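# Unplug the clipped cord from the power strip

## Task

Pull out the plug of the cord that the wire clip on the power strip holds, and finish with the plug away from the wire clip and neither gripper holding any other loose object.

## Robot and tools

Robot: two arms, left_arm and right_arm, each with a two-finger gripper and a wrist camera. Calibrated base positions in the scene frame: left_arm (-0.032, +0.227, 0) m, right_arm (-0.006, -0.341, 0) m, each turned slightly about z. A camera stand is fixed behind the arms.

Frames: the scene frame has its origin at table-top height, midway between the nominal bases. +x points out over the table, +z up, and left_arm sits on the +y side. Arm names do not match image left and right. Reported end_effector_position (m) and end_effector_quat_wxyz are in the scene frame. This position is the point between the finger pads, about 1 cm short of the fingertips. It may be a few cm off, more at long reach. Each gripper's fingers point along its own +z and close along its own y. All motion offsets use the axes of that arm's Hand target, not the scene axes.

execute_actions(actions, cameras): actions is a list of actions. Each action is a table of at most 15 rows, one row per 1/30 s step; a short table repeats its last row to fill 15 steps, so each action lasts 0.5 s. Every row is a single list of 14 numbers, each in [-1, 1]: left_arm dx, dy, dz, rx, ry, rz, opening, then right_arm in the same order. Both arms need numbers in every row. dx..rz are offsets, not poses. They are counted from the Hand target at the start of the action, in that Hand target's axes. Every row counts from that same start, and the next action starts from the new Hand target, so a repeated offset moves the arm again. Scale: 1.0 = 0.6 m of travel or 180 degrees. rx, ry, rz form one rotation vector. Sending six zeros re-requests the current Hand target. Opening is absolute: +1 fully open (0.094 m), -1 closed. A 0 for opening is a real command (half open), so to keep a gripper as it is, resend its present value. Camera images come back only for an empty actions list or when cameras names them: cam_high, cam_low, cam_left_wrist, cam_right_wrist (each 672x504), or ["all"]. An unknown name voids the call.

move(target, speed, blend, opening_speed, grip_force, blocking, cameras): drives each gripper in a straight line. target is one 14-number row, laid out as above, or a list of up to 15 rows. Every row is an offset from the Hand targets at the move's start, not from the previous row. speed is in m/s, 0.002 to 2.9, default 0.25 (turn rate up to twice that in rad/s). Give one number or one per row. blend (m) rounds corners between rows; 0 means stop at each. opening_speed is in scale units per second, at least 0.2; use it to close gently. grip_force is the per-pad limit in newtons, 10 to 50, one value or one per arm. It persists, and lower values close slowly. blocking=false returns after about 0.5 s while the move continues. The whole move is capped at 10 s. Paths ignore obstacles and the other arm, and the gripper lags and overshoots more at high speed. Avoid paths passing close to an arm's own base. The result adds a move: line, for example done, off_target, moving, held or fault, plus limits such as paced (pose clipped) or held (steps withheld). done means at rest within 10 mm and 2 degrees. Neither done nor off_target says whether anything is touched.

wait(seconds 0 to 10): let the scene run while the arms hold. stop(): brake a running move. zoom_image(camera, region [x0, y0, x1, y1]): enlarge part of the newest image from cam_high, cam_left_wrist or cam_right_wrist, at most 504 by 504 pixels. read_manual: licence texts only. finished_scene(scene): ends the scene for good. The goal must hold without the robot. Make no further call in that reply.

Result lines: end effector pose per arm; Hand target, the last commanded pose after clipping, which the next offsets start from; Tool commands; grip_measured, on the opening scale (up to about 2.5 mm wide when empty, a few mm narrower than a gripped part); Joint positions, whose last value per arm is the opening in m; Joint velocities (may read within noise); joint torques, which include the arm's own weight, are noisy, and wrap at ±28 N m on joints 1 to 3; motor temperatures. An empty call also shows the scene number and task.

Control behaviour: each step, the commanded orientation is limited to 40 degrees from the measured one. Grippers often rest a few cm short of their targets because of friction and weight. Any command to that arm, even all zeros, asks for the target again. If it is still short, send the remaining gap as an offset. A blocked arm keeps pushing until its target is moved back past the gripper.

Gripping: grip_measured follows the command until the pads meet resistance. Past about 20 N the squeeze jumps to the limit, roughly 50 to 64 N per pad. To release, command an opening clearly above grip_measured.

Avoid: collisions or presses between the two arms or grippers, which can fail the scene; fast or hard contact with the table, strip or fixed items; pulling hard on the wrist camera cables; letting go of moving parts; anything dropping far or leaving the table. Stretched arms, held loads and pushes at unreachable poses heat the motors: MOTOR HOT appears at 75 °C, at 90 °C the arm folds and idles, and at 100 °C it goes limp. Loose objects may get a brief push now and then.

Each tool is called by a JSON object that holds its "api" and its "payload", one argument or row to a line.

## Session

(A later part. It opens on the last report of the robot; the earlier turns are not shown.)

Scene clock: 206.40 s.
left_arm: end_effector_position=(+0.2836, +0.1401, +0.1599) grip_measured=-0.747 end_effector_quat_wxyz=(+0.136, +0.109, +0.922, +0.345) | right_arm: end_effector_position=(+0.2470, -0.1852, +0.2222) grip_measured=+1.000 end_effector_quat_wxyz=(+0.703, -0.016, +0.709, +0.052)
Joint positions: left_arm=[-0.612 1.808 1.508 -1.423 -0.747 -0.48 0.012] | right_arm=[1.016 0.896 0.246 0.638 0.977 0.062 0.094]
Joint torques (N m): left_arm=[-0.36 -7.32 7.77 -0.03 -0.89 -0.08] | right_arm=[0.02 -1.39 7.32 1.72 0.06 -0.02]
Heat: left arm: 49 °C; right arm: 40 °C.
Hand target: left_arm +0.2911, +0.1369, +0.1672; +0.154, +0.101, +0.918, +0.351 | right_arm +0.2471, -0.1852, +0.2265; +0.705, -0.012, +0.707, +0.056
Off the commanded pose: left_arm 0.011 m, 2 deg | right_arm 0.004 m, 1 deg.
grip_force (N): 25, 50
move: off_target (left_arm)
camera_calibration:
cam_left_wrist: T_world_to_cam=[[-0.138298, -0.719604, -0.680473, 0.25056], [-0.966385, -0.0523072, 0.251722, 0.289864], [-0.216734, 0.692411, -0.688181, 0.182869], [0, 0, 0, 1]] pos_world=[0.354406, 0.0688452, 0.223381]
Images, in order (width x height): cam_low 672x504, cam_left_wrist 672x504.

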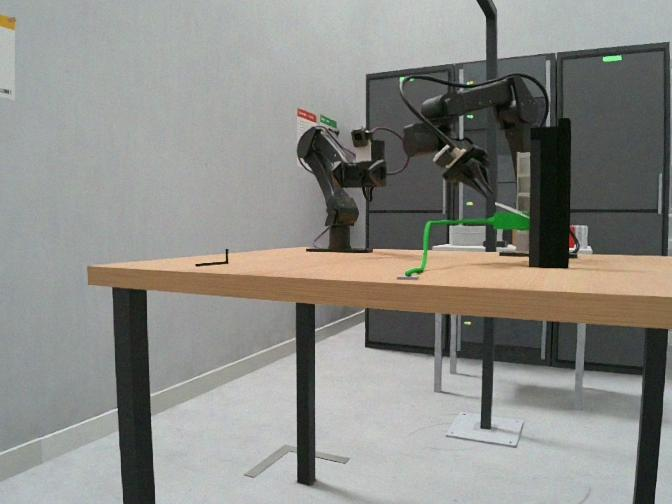

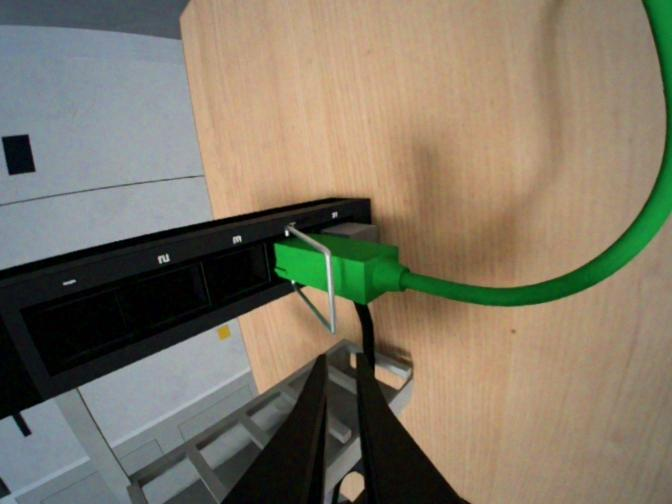

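{"api": "move", "payload": {
  "target": [-0.0065, 0.0027, 0.0467, 0, 0, 0, -0.745, 0, 0, 0, 0, 0, 0, 1],
  "speed": 0.05,
  "cameras": ["cam_left_wrist", "cam_low"]
}}

{"api": "zoom_image", "payload": {
  "camera": "cam_left_wrist",
  "region": [260, 230, 440, 410]
}}

{"api": "zoom_image", "payload": {
  "camera": "cam_low",
  "region": [450, 170, 540, 240]
}}

Scene clock: 226.57 s.
left_arm: end_effector_position=(+0.3017, +0.1497, +0.1506) grip_measured=-0.747 end_effector_quat_wxyz=(+0.149, +0.103, +0.923, +0.338) | right_arm: end_effector_position=(+0.2470, -0.1852, +0.2222) grip_measured=+1.000 end_effector_quat_wxyz=(+0.703, -0.016, +0.709, +0.052)
Joint positions: left_arm=[-0.556 1.808 1.474 -1.307 -0.755 -0.406 0.012] | right_arm=[1.016 0.896 0.246 0.638 0.977 0.062 0.094]
Joint torques (N m): left_arm=[0.39 -7.98 4.37 0.26 -0.79 0.04] | right_arm=[-0.02 -1.33 7.38 1.72 0.06 -0.04]
Heat: left arm: 48 °C; right arm: 40 °C.
Hand target: left_arm +0.3047, +0.1542, +0.1493; +0.154, +0.101, +0.918, +0.351 | right_arm +0.2471, -0.1852, +0.2265; +0.705, -0.012, +0.707, +0.056
Off the commanded pose: left_arm 0.006 m, 2 deg | right_arm 0.004 m, 1 deg.
grip_force (N): 25, 50
move: done
camera_calibration:
cam_left_wrist: T_world_to_cam=[[-0.119386, -0.731406, -0.671411, 0.248435], [-0.972635, -0.0496017, 0.226982, 0.315406], [-0.199319, 0.680136, -0.705469, 0.172906], [0, 0, 0, 1]] pos_world=[0.370898, 0.0797515, 0.21719]
Images, in order (width x height): cam_low 672x504, cam_left_wrist 672x504.

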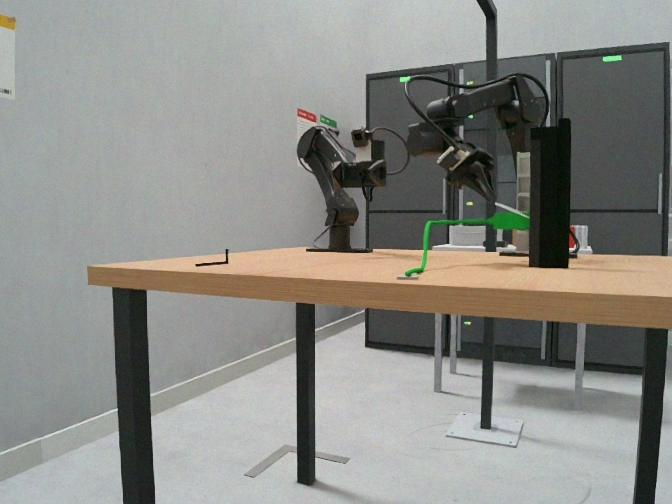

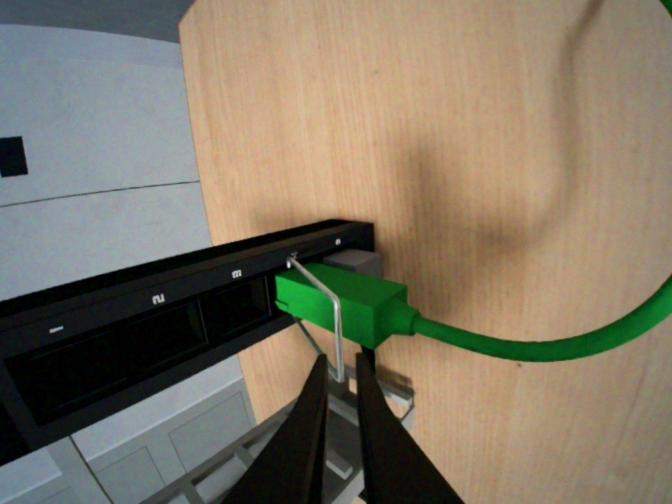

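Scaled by 2.800 from the camera's 672x504 image, which has a finer 960x720 frame.

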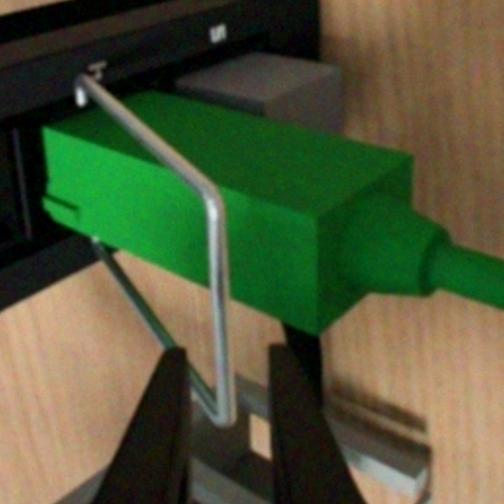

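Scaled by 5.600 from the camera's 672x504 image, which has a finer 960x720 frame.

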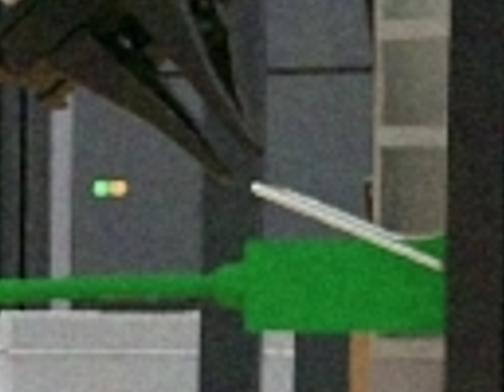

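{"api": "move", "payload": {
  "target": [0, 0.0017, 0.0367, 0, 0, 0, -0.745, 0, 0, 0, 0, 0, 0, 1],
  "speed": 0.04,
  "cameras": ["cam_left_wrist", "cam_low"]
}}

{"api": "zoom_image", "payload": {
  "camera": "cam_left_wrist",
  "region": [260, 250, 440, 430]
}}

{"api": "zoom_image", "payload": {
  "camera": "cam_low",
  "region": [450, 170, 540, 240]
}}

Scene clock: 246.63 s.
left_arm: end_effector_position=(+0.3101, +0.1632, +0.1331) grip_measured=-0.747 end_effector_quat_wxyz=(+0.146, +0.105, +0.923, +0.340) | right_arm: end_effector_position=(+0.2470, -0.1852, +0.2222) grip_measured=+1.000 end_effector_quat_wxyz=(+0.703, -0.016, +0.709, +0.052)
Joint positions: left_arm=[-0.508 1.808 1.405 -1.198 -0.757 -0.336 0.012] | right_arm=[1.016 0.896 0.246 0.638 0.977 0.062 0.094]
Joint torques (N m): left_arm=[0.23 -8.65 4.42 0.35 -0.85 -0.01] | right_arm=[0.05 -1.36 7.36 1.73 0.06 -0.02]
Motor temperatures (°C): left_arm=[24 31 46 24 28 27 24] | right_arm=[24 27 41 38 26 23 24]
Heat: left arm: 46 °C; right arm: 41 °C.
Hand target: left_arm +0.3125, +0.1683, +0.1344; +0.153, +0.101, +0.918, +0.351 | right_arm +0.2471, -0.1852, +0.2265; +0.705, -0.012, +0.707, +0.056
Off the commanded pose: left_arm 0.006 m, 2 deg | right_arm 0.004 m, 1 deg.
grip_force (N): 25, 50
move: done
camera_calibration:
cam_left_wrist: T_world_to_cam=[[-0.125494, -0.728175, -0.673804, 0.24926], [-0.971197, -0.0484938, 0.233289, 0.326769], [-0.202551, 0.683673, -0.701116, 0.152852], [0, 0, 0, 1]] pos_world=[0.379598, 0.0928503, 0.198888]
Images, in order (width x height): cam_low 672x504, cam_left_wrist 672x504.

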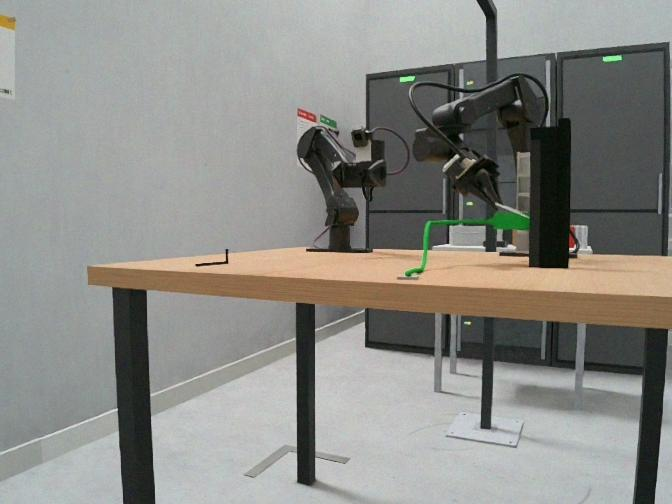

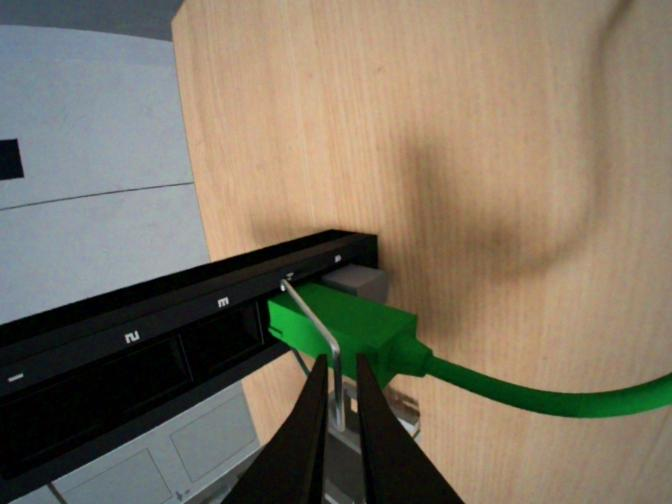

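Scaled by 2.800 from the camera's 672x504 image, which has a finer 960x720 frame.

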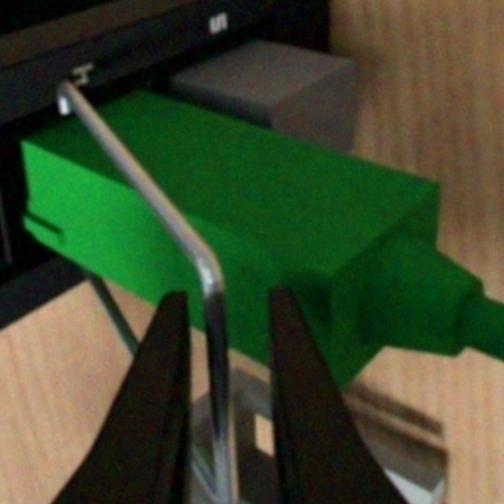

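Scaled by 5.600 from the camera's 672x504 image, which has a finer 960x720 frame.

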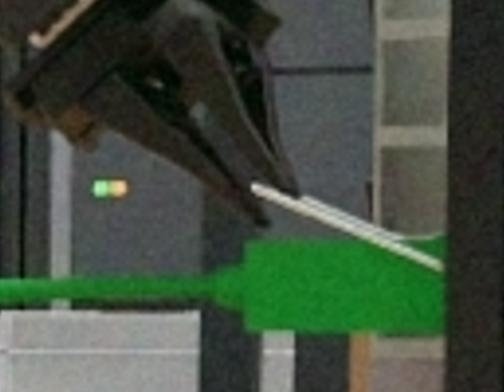

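{"api": "move", "payload": {
  "target": [0, 0, 0, 0, 0, 0, -1, 0, 0, 0, 0, 0, 0, 1],
  "speed": 0.03,
  "opening_speed": 0.3,
  "grip_force": [25, 50],
  "cameras": ["cam_left_wrist"]
}}

{"api": "zoom_image", "payload": {
  "camera": "cam_left_wrist",
  "region": [260, 250, 440, 430]
}}

Scene clock: 251.03 s.
left_arm: end_effector_position=(+0.3106, +0.1636, +0.1336) grip_measured=-0.949 end_effector_quat_wxyz=(+0.147, +0.105, +0.922, +0.342) | right_arm: end_effector_position=(+0.2470, -0.1852, +0.2222) grip_measured=+1.000 end_effector_quat_wxyz=(+0.703, -0.016, +0.709, +0.052)
Joint positions: left_arm=[-0.508 1.808 1.405 -1.197 -0.762 -0.336 0.002] | right_arm=[1.016 0.896 0.246 0.638 0.977 0.062 0.094]
Joint torques (N m): left_arm=[0.46 -8.85 4.59 0.32 -0.84 0.1] | right_arm=[-0.02 -1.37 7.34 1.72 0.06 -0.03]
Heat: left arm: 46 °C; right arm: 41 °C.
Hand target: left_arm +0.3126, +0.1683, +0.1344; +0.154, +0.101, +0.918, +0.351 | right_arm +0.2471, -0.1852, +0.2265; +0.705, -0.012, +0.707, +0.056
Off the commanded pose: left_arm 0.005 m, 1 deg | right_arm 0.004 m, 1 deg.
grip_force (N): 25, 50
move: done
camera_calibration:
cam_left_wrist: T_world_to_cam=[[-0.124321, -0.725771, -0.67661, 0.249514], [-0.971798, -0.048648, 0.230741, 0.327624], [-0.200381, 0.686215, -0.699255, 0.151671], [0, 0, 0, 1]] pos_world=[0.379797, 0.0929491, 0.199284]
Images, in order (width x height): cam_left_wrist 672x504.

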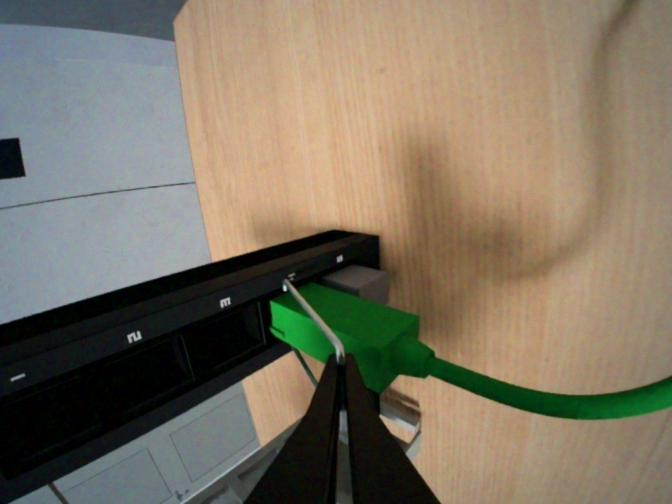

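Scaled by 2.800 from the camera's 672x504 image, which has a finer 960x720 frame.

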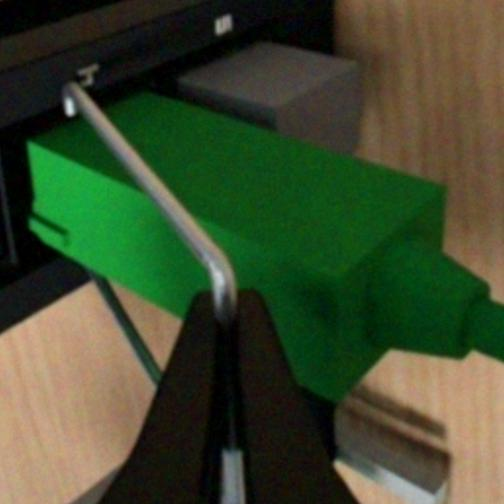

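{"api": "move", "payload": {
  "target": [
    [-0.0105, 0.0535, -0.0118, 0, 0, 0, -1, 0, 0, 0, 0, 0, 0, 1],
    [-0.0098, 0.1073, -0.0045, 0, 0, 0, -1, 0, 0, 0, 0, 0, 0, 1]
  ],
  "speed": 0.04,
  "blend": [0.01, 0],
  "cameras": ["cam_left_wrist", "cam_low"]
}}

{"api": "zoom_image", "payload": {
  "camera": "cam_low",
  "region": [440, 140, 560, 240]
}}

Scene clock: 261.77 s.
left_arm: end_effector_position=(+0.3155, +0.2067, +0.1724) grip_measured=-0.949 end_effector_quat_wxyz=(+0.141, +0.107, +0.921, +0.346) | right_arm: end_effector_position=(+0.2470, -0.1852, +0.2222) grip_measured=+1.000 end_effector_quat_wxyz=(+0.703, -0.016, +0.709, +0.052)
Joint positions: left_arm=[-0.384 1.715 1.446 -1.23 -0.763 -0.168 0.002] | right_arm=[1.016 0.896 0.246 0.638 0.977 0.062 0.094]
Joint torques (N m): left_arm=[1.35 -8.29 6.83 0.48 -0.71 0.24] | right_arm=[-0.01 -1.36 7.36 1.7 0.06 -0.02]
Heat: left arm: 45 °C; right arm: 41 °C.
Hand target: left_arm +0.3221, +0.2122, +0.1810; +0.153, +0.101, +0.918, +0.351 | right_arm +0.2471, -0.1852, +0.2265; +0.705, -0.012, +0.707, +0.056
Off the commanded pose: left_arm 0.012 m, 2 deg | right_arm 0.004 m, 1 deg.
grip_force (N): 25, 50
move: off_target (left_arm)
camera_calibration:
cam_left_wrist: T_world_to_cam=[[-0.129939, -0.719303, -0.682436, 0.309124], [-0.969046, -0.0535895, 0.240995, 0.323922], [-0.20992, 0.692627, -0.690074, 0.150251], [0, 0, 0, 1]] pos_world=[0.385603, 0.135645, 0.236578]
Images, in order (width x height): cam_low 672x504, cam_left_wrist 672x504.

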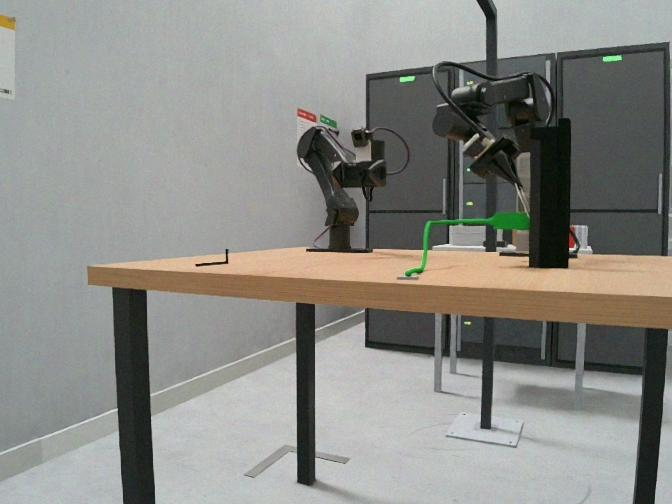

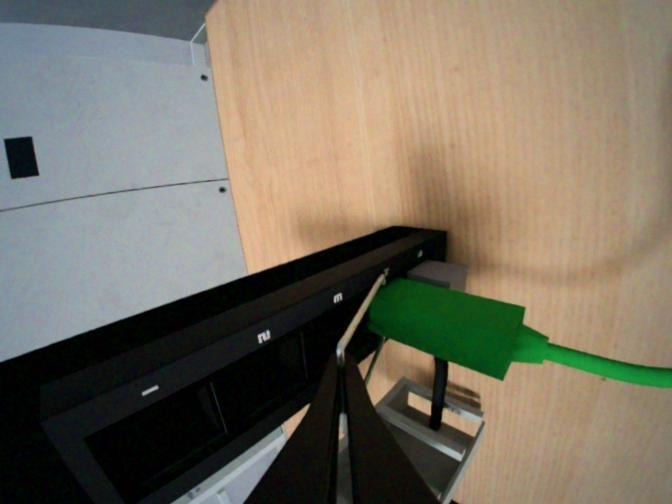

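Scaled by 4.200 from the camera's 672x504 image, which has a finer 960x720 frame.

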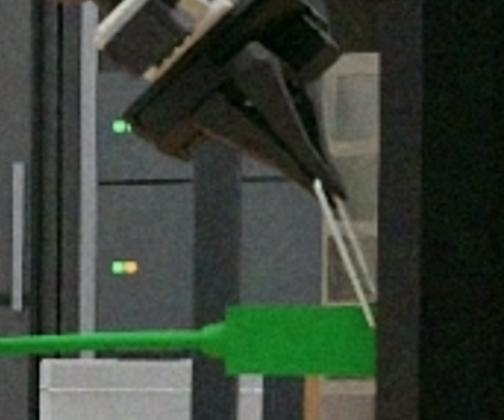

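{"api": "move", "payload": {
  "target": [
    [0.0045, -0.0085, 0, 0, 0, 0, -1, 0, 0, 0, 0, 0, 0, 1],
    [0.0045, -0.0085, 0, 0, 0, 0, -0.745, 0, 0, 0, 0, 0, 0, 1],
    [0.0045, -0.0085, -0.0917, 0, 0, 0, -0.745, 0, 0, 0, 0, 0, 0, 1],
    [0.0038, -0.1255, -0.0478, 0.1881, -0.0467, 0.4639, 0.0, 0, 0, 0, 0, 0, 0, 1]
  ],
  "speed": [0.03, 0.03, 0.08, 0.25],
  "cameras": ["cam_left_wrist", "cam_low"]
}}

{"api": "zoom_image", "payload": {
  "camera": "cam_left_wrist",
  "region": [220, 200, 480, 420]
}}

{"api": "zoom_image", "payload": {
  "camera": "cam_low",
  "region": [440, 140, 560, 240]
}}

Scene clock: 286.90 s.
left_arm: end_effector_position=(+0.3004, +0.1408, +0.1472) grip_measured=-0.002 end_effector_quat_wxyz=(-0.092, +0.736, +0.663, +0.102) | right_arm: end_effector_position=(+0.2470, -0.1852, +0.2222) grip_measured=+1.000 end_effector_quat_wxyz=(+0.703, -0.016, +0.709, +0.052)
Joint positions: left_arm=[-0.35 1.912 1.765 -1.504 -0.263 1.27 0.047] | right_arm=[1.016 0.896 0.246 0.638 0.977 0.062 0.094]
Joint torques (N m): left_arm=[0.65 -8.03 7.66 -0.04 -0.04 0.17] | right_arm=[-0.02 -1.39 7.31 1.71 0.05 -0.02]
Heat: left arm: 47 °C; right arm: 41 °C.
Hand target: left_arm +0.3040, +0.1400, +0.1499; -0.088, +0.737, +0.663, +0.097 | right_arm +0.2471, -0.1852, +0.2265; +0.705, -0.012, +0.707, +0.056
Off the commanded pose: left_arm 0.005 m, 1 deg | right_arm 0.004 m, 1 deg.
grip_force (N): 25, 50
move: done
camera_calibration:
cam_left_wrist: T_world_to_cam=[[-0.98997, 0.141267, -0.00172334, 0.279533], [0.0937716, 0.666159, 0.739891, -0.182202], [0.10567, 0.732308, -0.672725, 0.0723865], [0, 0, 0, 1]] pos_world=[0.286166, 0.0288778, 0.183988]
Images, in order (width x height): cam_low 672x504, cam_left_wrist 672x504.

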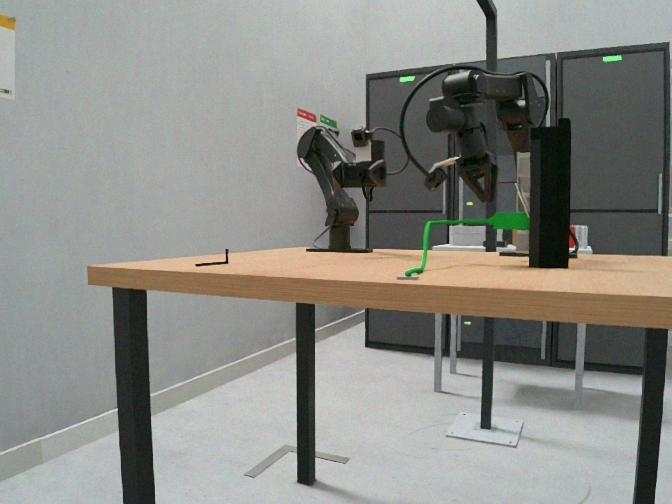

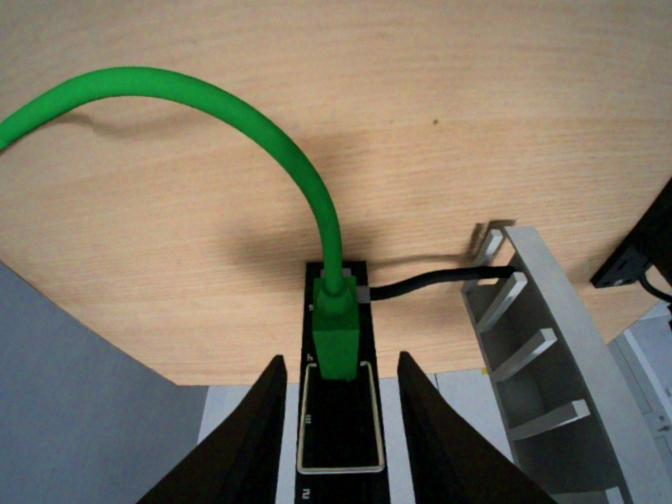

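Scaled by 1.938 from the camera's 672x504 image, which has a finer 960x720 frame.

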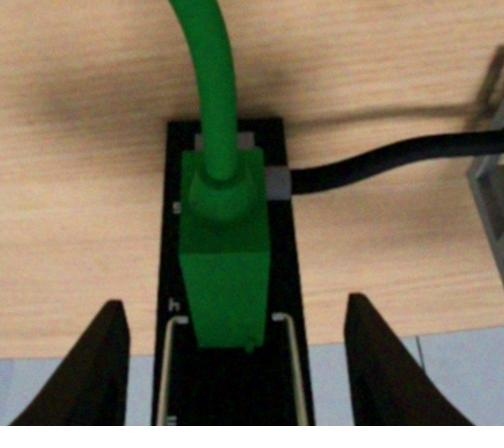

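Scaled by 4.200 from the camera's 672x504 image, which has a finer 960x720 frame.

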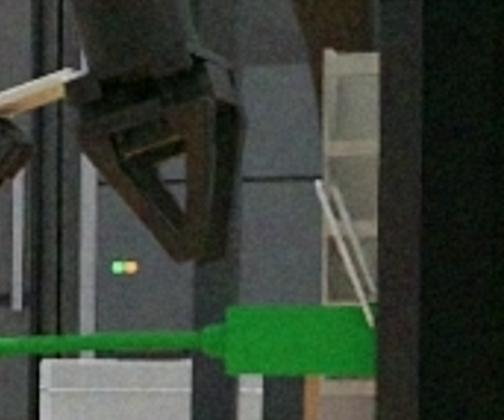

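{"api": "move", "payload": {
  "target": [0.0425, -0.0045, 0.0403, 0, 0, 0, 0.0, 0, 0, 0, 0, 0, 0, 1],
  "speed": 0.08,
  "cameras": ["cam_left_wrist"]
}}

{"api": "zoom_image", "payload": {
  "camera": "cam_left_wrist",
  "region": [220, 220, 480, 440]
}}

Scene clock: 299.97 s.
left_arm: end_effector_position=(+0.3064, +0.1699, +0.1265) grip_measured=-0.002 end_effector_quat_wxyz=(-0.099, +0.735, +0.664, +0.093) | right_arm: end_effector_position=(+0.2470, -0.1852, +0.2222) grip_measured=+1.000 end_effector_quat_wxyz=(+0.703, -0.016, +0.709, +0.052)
Joint positions: left_arm=[-0.262 1.906 1.674 -1.418 -0.261 1.355 0.047] | right_arm=[1.016 0.896 0.246 0.638 0.977 0.062 0.094]
Joint torques (N m): left_arm=[0.43 -12.41 4.38 0.11 -0.16 0.17] | right_arm=[0.01 -1.36 7.35 1.71 0.06 -0.03]
Heat: left arm: 47 °C; right arm: 41 °C.
Hand target: left_arm +0.3045, +0.1711, +0.1332; -0.088, +0.737, +0.663, +0.097 | right_arm +0.2471, -0.1852, +0.2265; +0.705, -0.012, +0.707, +0.056
Off the commanded pose: left_arm 0.007 m, 1 deg | right_arm 0.004 m, 1 deg.
grip_force (N): 25, 50
move: done
camera_calibration:
cam_left_wrist: T_world_to_cam=[[-0.990548, 0.135754, 0.0196572, 0.279733], [0.106076, 0.667243, 0.737248, -0.190519], [0.0869681, 0.732365, -0.675336, 0.0426993], [0, 0, 0, 1]] pos_world=[0.293585, 0.057876, 0.163797]
Images, in order (width x height): cam_left_wrist 672x504.

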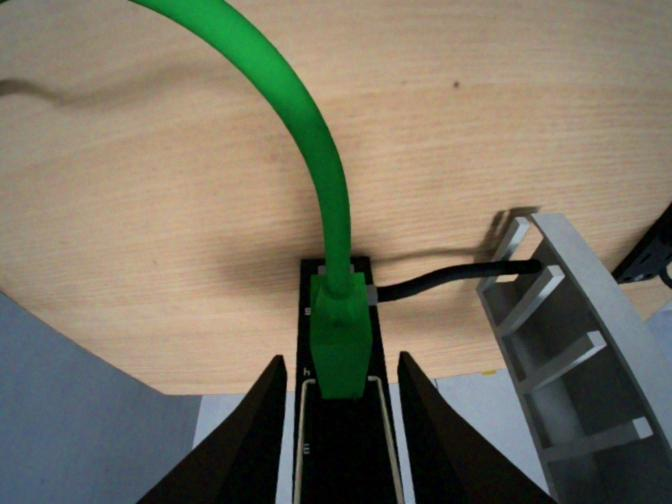

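Scaled by 1.938 from the camera's 672x504 image, which has a finer 960x720 frame.

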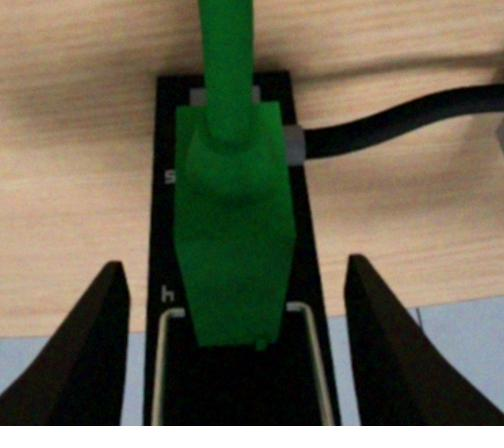

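{"api": "move", "payload": {
  "target": [
    [-0.0106, 0, 0.0394, 0, 0, 0, 0.0, 0, 0, 0, 0, 0, 0, 1],
    [-0.0106, 0, 0.0394, 0, 0, 0, -0.65, 0, 0, 0, 0, 0, 0, 1]
  ],
  "speed": 0.05,
  "opening_speed": 0.35,
  "grip_force": [45, 50],
  "cameras": ["cam_left_wrist", "cam_low"]
}}

{"api": "zoom_image", "payload": {
  "camera": "cam_low",
  "region": [430, 140, 560, 250]
}}

Scene clock: 308.87 s.
left_arm: end_effector_position=(+0.3064, +0.1699, +0.1035) grip_measured=-0.511 end_effector_quat_wxyz=(-0.096, +0.735, +0.664, +0.095) | right_arm: end_effector_position=(+0.2470, -0.1852, +0.2222) grip_measured=+1.000 end_effector_quat_wxyz=(+0.703, -0.016, +0.709, +0.052)
Joint positions: left_arm=[-0.262 1.903 1.58 -1.32 -0.261 1.356 0.023] | right_arm=[1.016 0.896 0.246 0.638 0.977 0.062 0.094]
Joint torques (N m): left_arm=[0.27 -11.88 4.45 0.15 -0.15 0.13] | right_arm=[0.01 -1.35 7.36 1.72 0.06 -0.02]
Heat: left arm: 45 °C; right arm: 41 °C.
Hand target: left_arm +0.3045, +0.1711, +0.1088; -0.088, +0.737, +0.663, +0.097 | right_arm +0.2471, -0.1852, +0.2265; +0.705, -0.012, +0.707, +0.056
Off the commanded pose: left_arm 0.006 m, 1 deg | right_arm 0.004 m, 1 deg.
grip_force (N): 45, 50
move: done
camera_calibration:
cam_left_wrist: T_world_to_cam=[[-0.990482, 0.136937, 0.0139166, 0.28059], [0.102766, 0.668455, 0.736618, -0.172607], [0.0915679, 0.731037, -0.676165, 0.025962], [0, 0, 0, 1]] pos_world=[0.29328, 0.0579779, 0.140796]
Images, in order (width x height): cam_low 672x504, cam_left_wrist 672x504.

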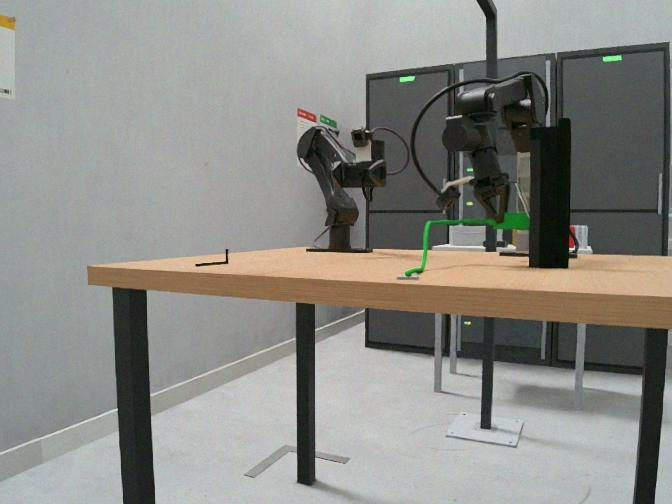

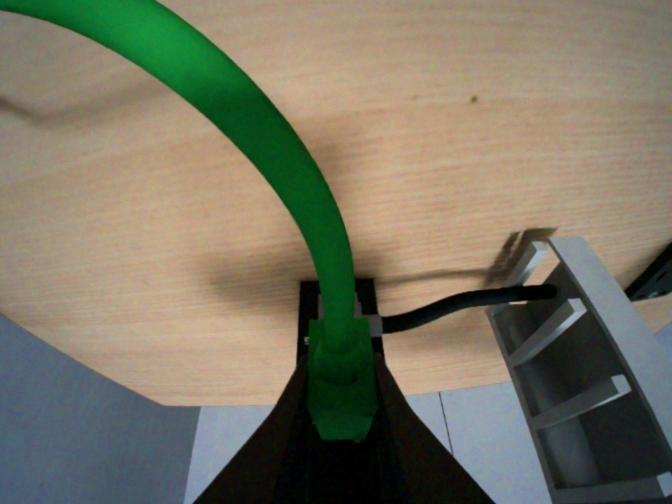

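Scaled by 3.877 from the camera's 672x504 image, which has a finer 960x720 frame.

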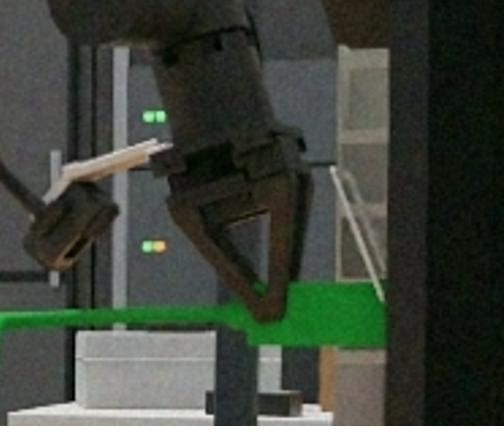

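{"api": "move", "payload": {
  "target": [0, 0, 0, 0, 0, 0, -0.65, -0.0512, -0.2118, 0.2354, 0, 0, 0, 1],
  "speed": 0.25,
  "cameras": ["cam_high"]
}}

Scene clock: 331.00 s.
left_arm: end_effector_position=(+0.3064, +0.1699, +0.1035) grip_measured=-0.511 end_effector_quat_wxyz=(-0.096, +0.735, +0.664, +0.095) | right_arm: end_effector_position=(+0.3933, -0.2992, +0.2314) grip_measured=+1.000 end_effector_quat_wxyz=(+0.690, -0.012, +0.722, +0.053)
Joint positions: left_arm=[-0.262 1.903 1.58 -1.32 -0.261 1.356 0.023] | right_arm=[0.051 1.234 0.472 0.719 0.017 0.061 0.094]
Joint torques (N m): left_arm=[0.18 -12.01 4.14 0.17 -0.11 0.13] | right_arm=[-0.62 -3.07 9.88 2.2 -0.09 -0.02]
Heat: left arm: 45 °C; right arm: 41 °C.
Hand target: left_arm +0.3045, +0.1711, +0.1088; -0.088, +0.737, +0.663, +0.097 | right_arm +0.4001, -0.2996, +0.2493; +0.705, -0.012, +0.707, +0.056
Off the commanded pose: left_arm 0.006 m, 1 deg | right_arm 0.019 m, 2 deg.
grip_force (N): 45, 50
move: off_target (right_arm)
Images, in order (width x height): cam_high 672x504.

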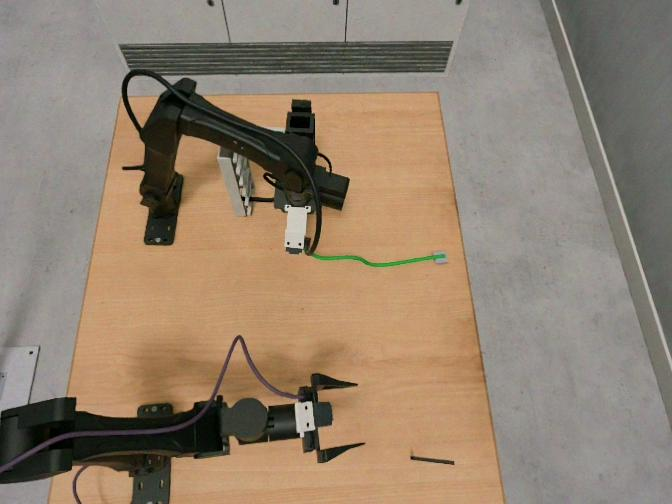

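{"api": "move", "payload": {
  "target": [-0.1288, 0, -0.0345, 0, -0.04, 0, -0.65, 0, 0, 0, 0, 0, 0, 1],
  "speed": 0.04,
  "grip_force": [50, 50],
  "cameras": ["cam_low"]
}}

{"api": "zoom_image", "payload": {
  "camera": "cam_low",
  "region": [430, 140, 560, 250]
}}

Scene clock: 337.03 s.
left_arm: end_effector_position=(+0.3050, +0.1636, +0.1025) grip_measured=-0.516 end_effector_quat_wxyz=(-0.123, +0.725, +0.665, +0.130) | right_arm: end_effector_position=(+0.3933, -0.2991, +0.2315) grip_measured=+1.000 end_effector_quat_wxyz=(+0.690, -0.012, +0.722, +0.053)
Joint positions: left_arm=[-0.324 1.929 1.59 -1.342 -0.345 1.269 0.023] | right_arm=[0.051 1.234 0.472 0.72 0.016 0.061 0.094]
Joint torques (N m): left_arm=[-6.76 -10.47 10.45 -0.12 2.24 -0.35] | right_arm=[-0.58 -3.08 9.91 2.19 -0.07 -0.02]
Heat: left arm: 45 °C; right arm: 43 °C.
Hand target: left_arm +0.2962, +0.0916, +0.1087; -0.046, +0.742, +0.667, +0.050 | right_arm +0.4001, -0.2996, +0.2493; +0.705, -0.012, +0.707, +0.056
Off the commanded pose: left_arm 0.073 m, 13 deg | right_arm 0.019 m, 2 deg.
move: off_target (left_arm, right_arm)
Images, in order (width x height): cam_low 672x504.

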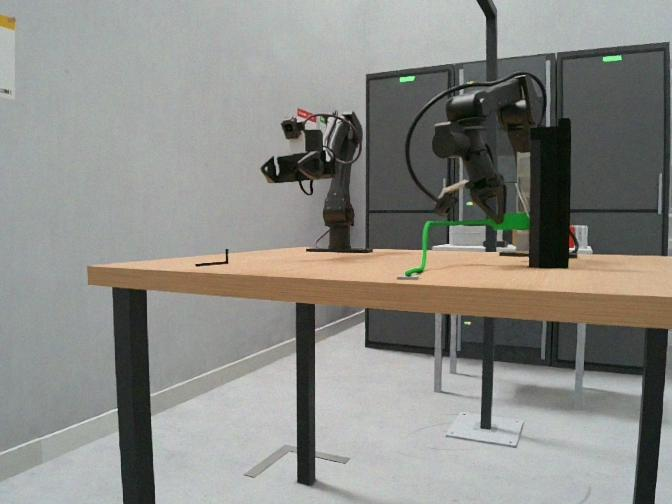

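Scaled by 3.877 from the camera's 672x504 image, which has a finer 960x720 frame.

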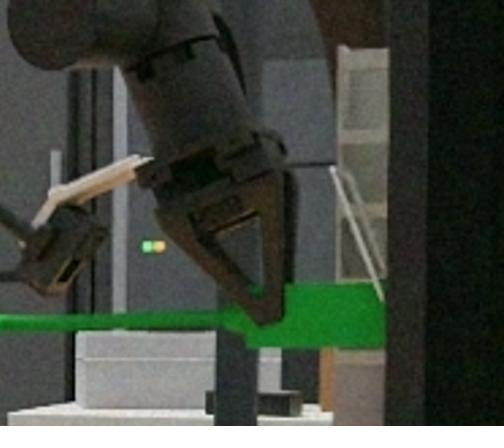

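{"api": "move", "payload": {
  "target": [-0.033, 0, -0.0045, 0, -0.02, 0, -0.65, 0, 0, 0, 0, 0, 0, 1],
  "speed": 0.03,
  "cameras": ["cam_low"]
}}

{"api": "zoom_image", "payload": {
  "camera": "cam_low",
  "region": [430, 140, 560, 250]
}}

Scene clock: 343.33 s.
left_arm: end_effector_position=(+0.2901, +0.0785, +0.1041) grip_measured=-0.516 end_effector_quat_wxyz=(-0.038, +0.743, +0.668, +0.036) | right_arm: end_effector_position=(+0.3933, -0.2991, +0.2315) grip_measured=+1.000 end_effector_quat_wxyz=(+0.690, -0.012, +0.722, +0.053)
Joint positions: left_arm=[-0.439 1.933 1.646 -1.329 -0.094 1.192 0.023] | right_arm=[0.051 1.234 0.472 0.72 0.016 0.061 0.094]
Joint torques (N m): left_arm=[-0.06 -9.14 7.9 0.07 0.23 0.06] | right_arm=[-0.62 -3.07 9.91 2.2 -0.08 -0.03]
Heat: left arm: 46 °C; right arm: 44 °C.
Hand target: left_arm +0.2940, +0.0717, +0.1086; -0.025, +0.743, +0.669, +0.027 | right_arm +0.4001, -0.2996, +0.2493; +0.705, -0.012, +0.707, +0.056
Off the commanded pose: left_arm 0.009 m, 2 deg | right_arm 0.019 m, 2 deg.
move: off_target (right_arm)
Images, in order (width x height): cam_low 672x504.

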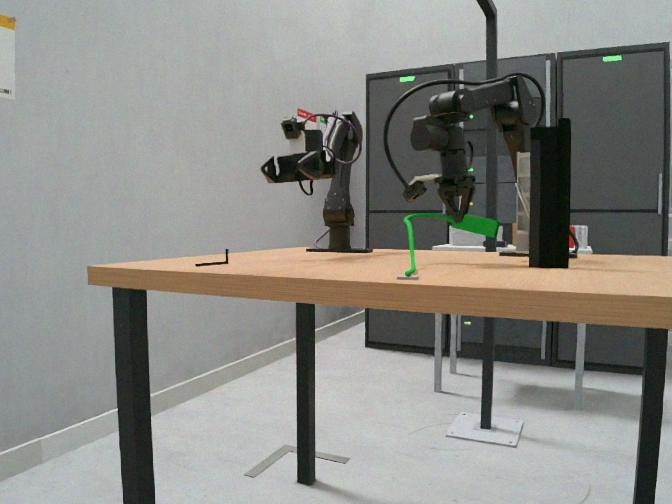

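Scaled by 3.877 from the camera's 672x504 image, which has a finer 960x720 frame.

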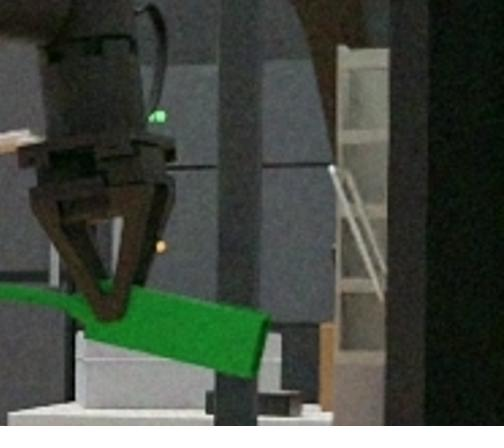

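{"api": "move", "payload": {
  "target": [
    [0.0017, -0.0007, 0.0682, 0, 0.0806, 0, -0.65, 0, 0, 0, 0, 0, 0, 1],
    [-0.0485, -0.0625, 0.0745, 0.0494, 0.076, -0.245, -0.65, 0, 0, 0, 0, 0, 0, 1]
  ],
  "speed": [0.1, 0.14],
  "blend": [0.01, 0],
  "cameras": ["cam_left_wrist", "cam_low", "cam_high"]
}}

{"api": "zoom_image", "payload": {
  "camera": "cam_low",
  "region": [370, 140, 560, 300]
}}

Scene clock: 397.43 s.
left_arm: end_effector_position=(+0.2503, +0.0550, +0.0595) grip_measured=-0.516 end_effector_quat_wxyz=(-0.151, +0.429, +0.888, +0.069) | right_arm: end_effector_position=(+0.3933, -0.2991, +0.2316) grip_measured=+1.000 end_effector_quat_wxyz=(+0.690, -0.012, +0.722, +0.053)
Joint positions: left_arm=[-0.556 2.134 1.714 -1.472 -0.091 0.286 0.023] | right_arm=[0.051 1.234 0.472 0.72 0.016 0.061 0.094]
Joint torques (N m): left_arm=[-0.73 -9.51 7.5 -0.45 -0.1 -0.06] | right_arm=[-0.59 -3.07 9.91 2.19 -0.09 -0.03]
Motor temperatures (°C): left_arm=[24 34 46 23 27 27 27] | right_arm=[24 28 47 43 26 23 24]
Heat: left arm: 46 °C; right arm: 47 °C.
Hand target: left_arm +0.2539, +0.0500, +0.0620; -0.147, +0.426, +0.890, +0.070 | right_arm +0.4001, -0.2996, +0.2494; +0.705, -0.012, +0.707, +0.056
Off the commanded pose: left_arm 0.007 m, 1 deg | right_arm 0.019 m, 2 deg.
move: off_target (right_arm)
camera_calibration:
cam_left_wrist: T_world_to_cam=[[-0.80666, -0.590971, 0.00730437, 0.235802], [-0.366568, 0.509974, 0.778174, 0.0660658], [-0.463603, 0.625044, -0.628006, 0.227387], [0, 0, 0, 1]] pos_world=[0.319847, -0.0364667, 0.0896675]
Images, in order (width x height): cam_high 672x504, cam_low 672x504, cam_left_wrist 672x504.

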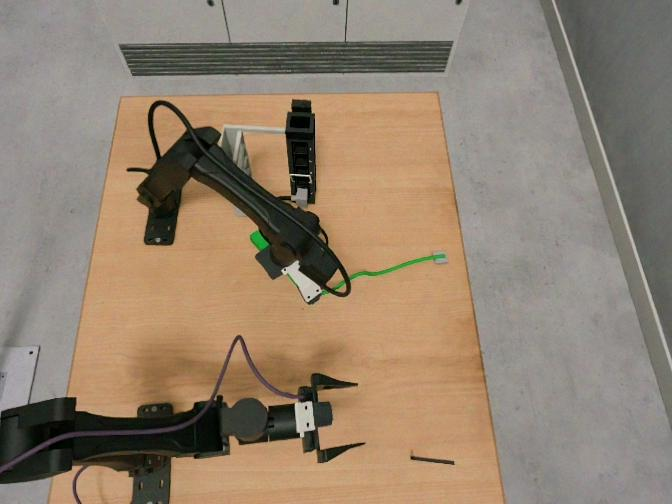

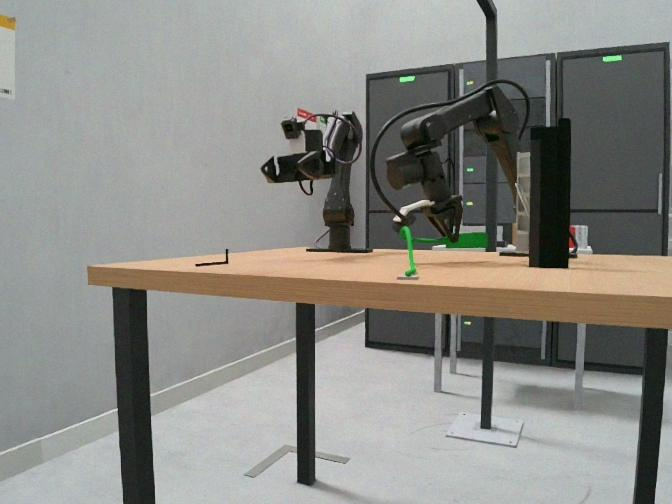

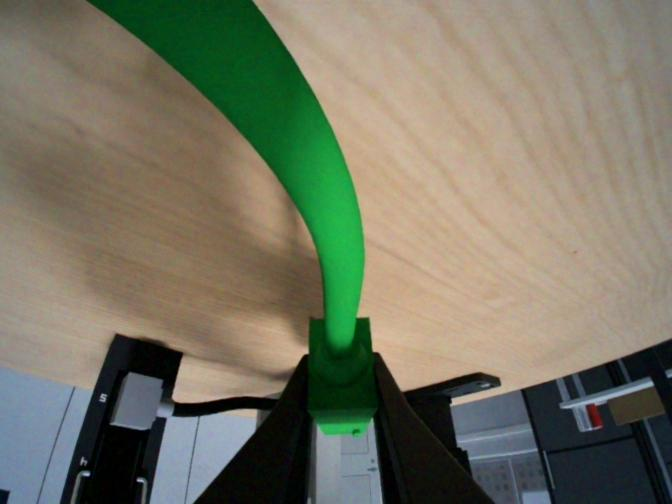

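Scaled by 2.653 from the camera's 672x504 image, which has a finer 960x720 frame.

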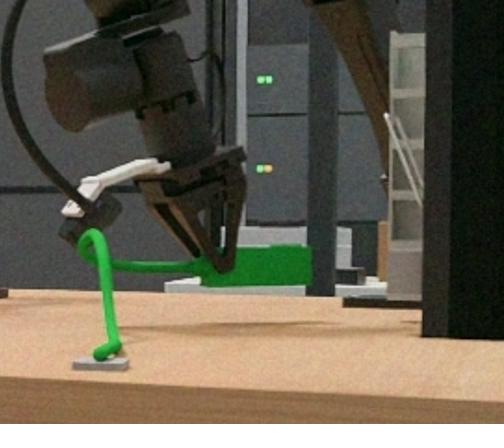

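{"api": "move", "payload": {
  "target": [
    [-0.015, 0, 0.0442, 0, 0, 0, -0.65, 0, 0, 0, 0, 0, 0, 1],
    [-0.0203, 0, 0.06, 0, 0, 0, -0.65, 0, 0, 0, 0, 0, 0, 1]
  ],
  "speed": [0.06, 0.02],
  "cameras": ["cam_low"]
}}

{"api": "zoom_image", "payload": {
  "camera": "cam_low",
  "region": [370, 140, 560, 300]
}}

Scene clock: 407.17 s.
left_arm: end_effector_position=(+0.2562, +0.0508, +0.0297) grip_measured=-0.516 end_effector_quat_wxyz=(-0.142, +0.429, +0.889, +0.068) | right_arm: end_effector_position=(+0.3933, -0.2991, +0.2316) grip_measured=+1.000 end_effector_quat_wxyz=(+0.690, -0.012, +0.722, +0.053)
Joint positions: left_arm=[-0.556 2.171 1.657 -1.36 -0.09 0.286 0.023] | right_arm=[0.051 1.234 0.472 0.72 0.016 0.061 0.094]
Joint torques (N m): left_arm=[-0.36 -10.25 3.86 -0.25 -0.09 -0.12] | right_arm=[-0.64 -3.08 9.88 2.19 -0.09 -0.03]
Heat: left arm: 46 °C; right arm: 47 °C.
Hand target: left_arm +0.2539, +0.0500, +0.0240; -0.147, +0.426, +0.890, +0.070 | right_arm +0.4001, -0.2996, +0.2493; +0.705, -0.012, +0.707, +0.056
Off the commanded pose: left_arm 0.006 m, 1 deg | right_arm 0.019 m, 2 deg.
move: off_target (right_arm)
Images, in order (width x height): cam_low 672x504.

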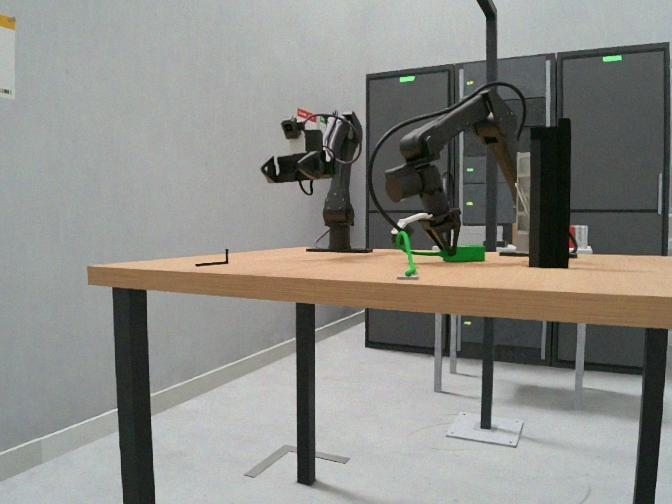

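Scaled by 2.653 from the camera's 672x504 image, which has a finer 960x720 frame.

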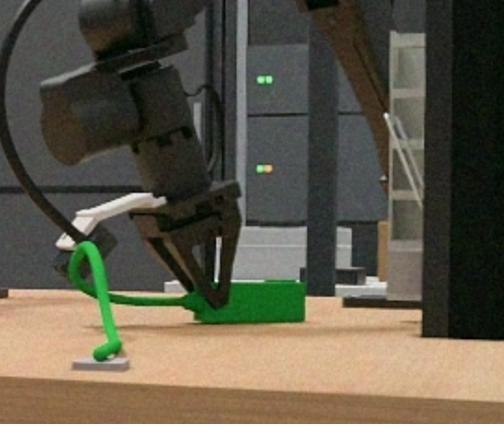

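{"api": "move", "payload": {
  "target": [-0.0053, 0, 0.0158, 0, 0, 0, -0.65, 0, 0, 0, 0, 0, 0, 1],
  "speed": 0.02,
  "cameras": ["cam_low"]
}}

{"api": "zoom_image", "payload": {
  "camera": "cam_low",
  "region": [370, 140, 560, 300]
}}

Scene clock: 411.77 s.
left_arm: end_effector_position=(+0.2565, +0.0502, +0.0276) grip_measured=-0.516 end_effector_quat_wxyz=(-0.140, +0.430, +0.890, +0.067) | right_arm: end_effector_position=(+0.3933, -0.2991, +0.2316) grip_measured=+1.000 end_effector_quat_wxyz=(+0.690, -0.012, +0.722, +0.053)
Joint positions: left_arm=[-0.557 2.171 1.649 -1.348 -0.09 0.285 0.023] | right_arm=[0.051 1.234 0.472 0.72 0.016 0.061 0.094]
Joint torques (N m): left_arm=[-0.21 -9.1 2.81 0.02 -0.09 -0.09] | right_arm=[-0.62 -3.03 9.94 2.19 -0.08 -0.02]
Heat: left arm: 45 °C; right arm: 48 °C.
Hand target: left_arm +0.2540, +0.0500, +0.0140; -0.147, +0.426, +0.890, +0.070 | right_arm +0.4001, -0.2996, +0.2493; +0.705, -0.012, +0.707, +0.056
Off the commanded pose: left_arm 0.014 m, 1 deg | right_arm 0.019 m, 2 deg.
move: off_target (left_arm, right_arm)
Images, in order (width x height): cam_low 672x504.

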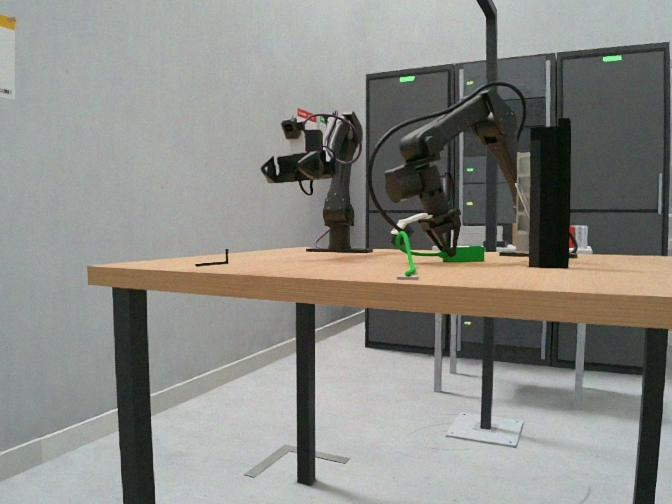

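Scaled by 2.653 from the camera's 672x504 image, which has a finer 960x720 frame.

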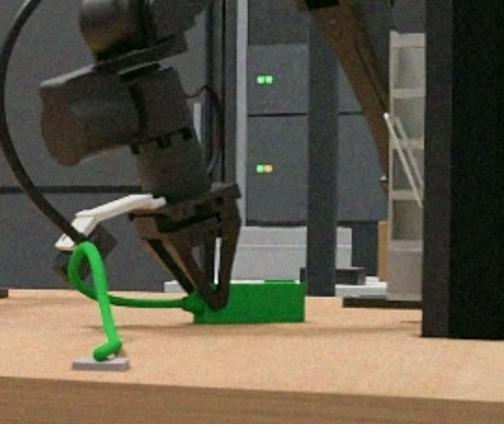

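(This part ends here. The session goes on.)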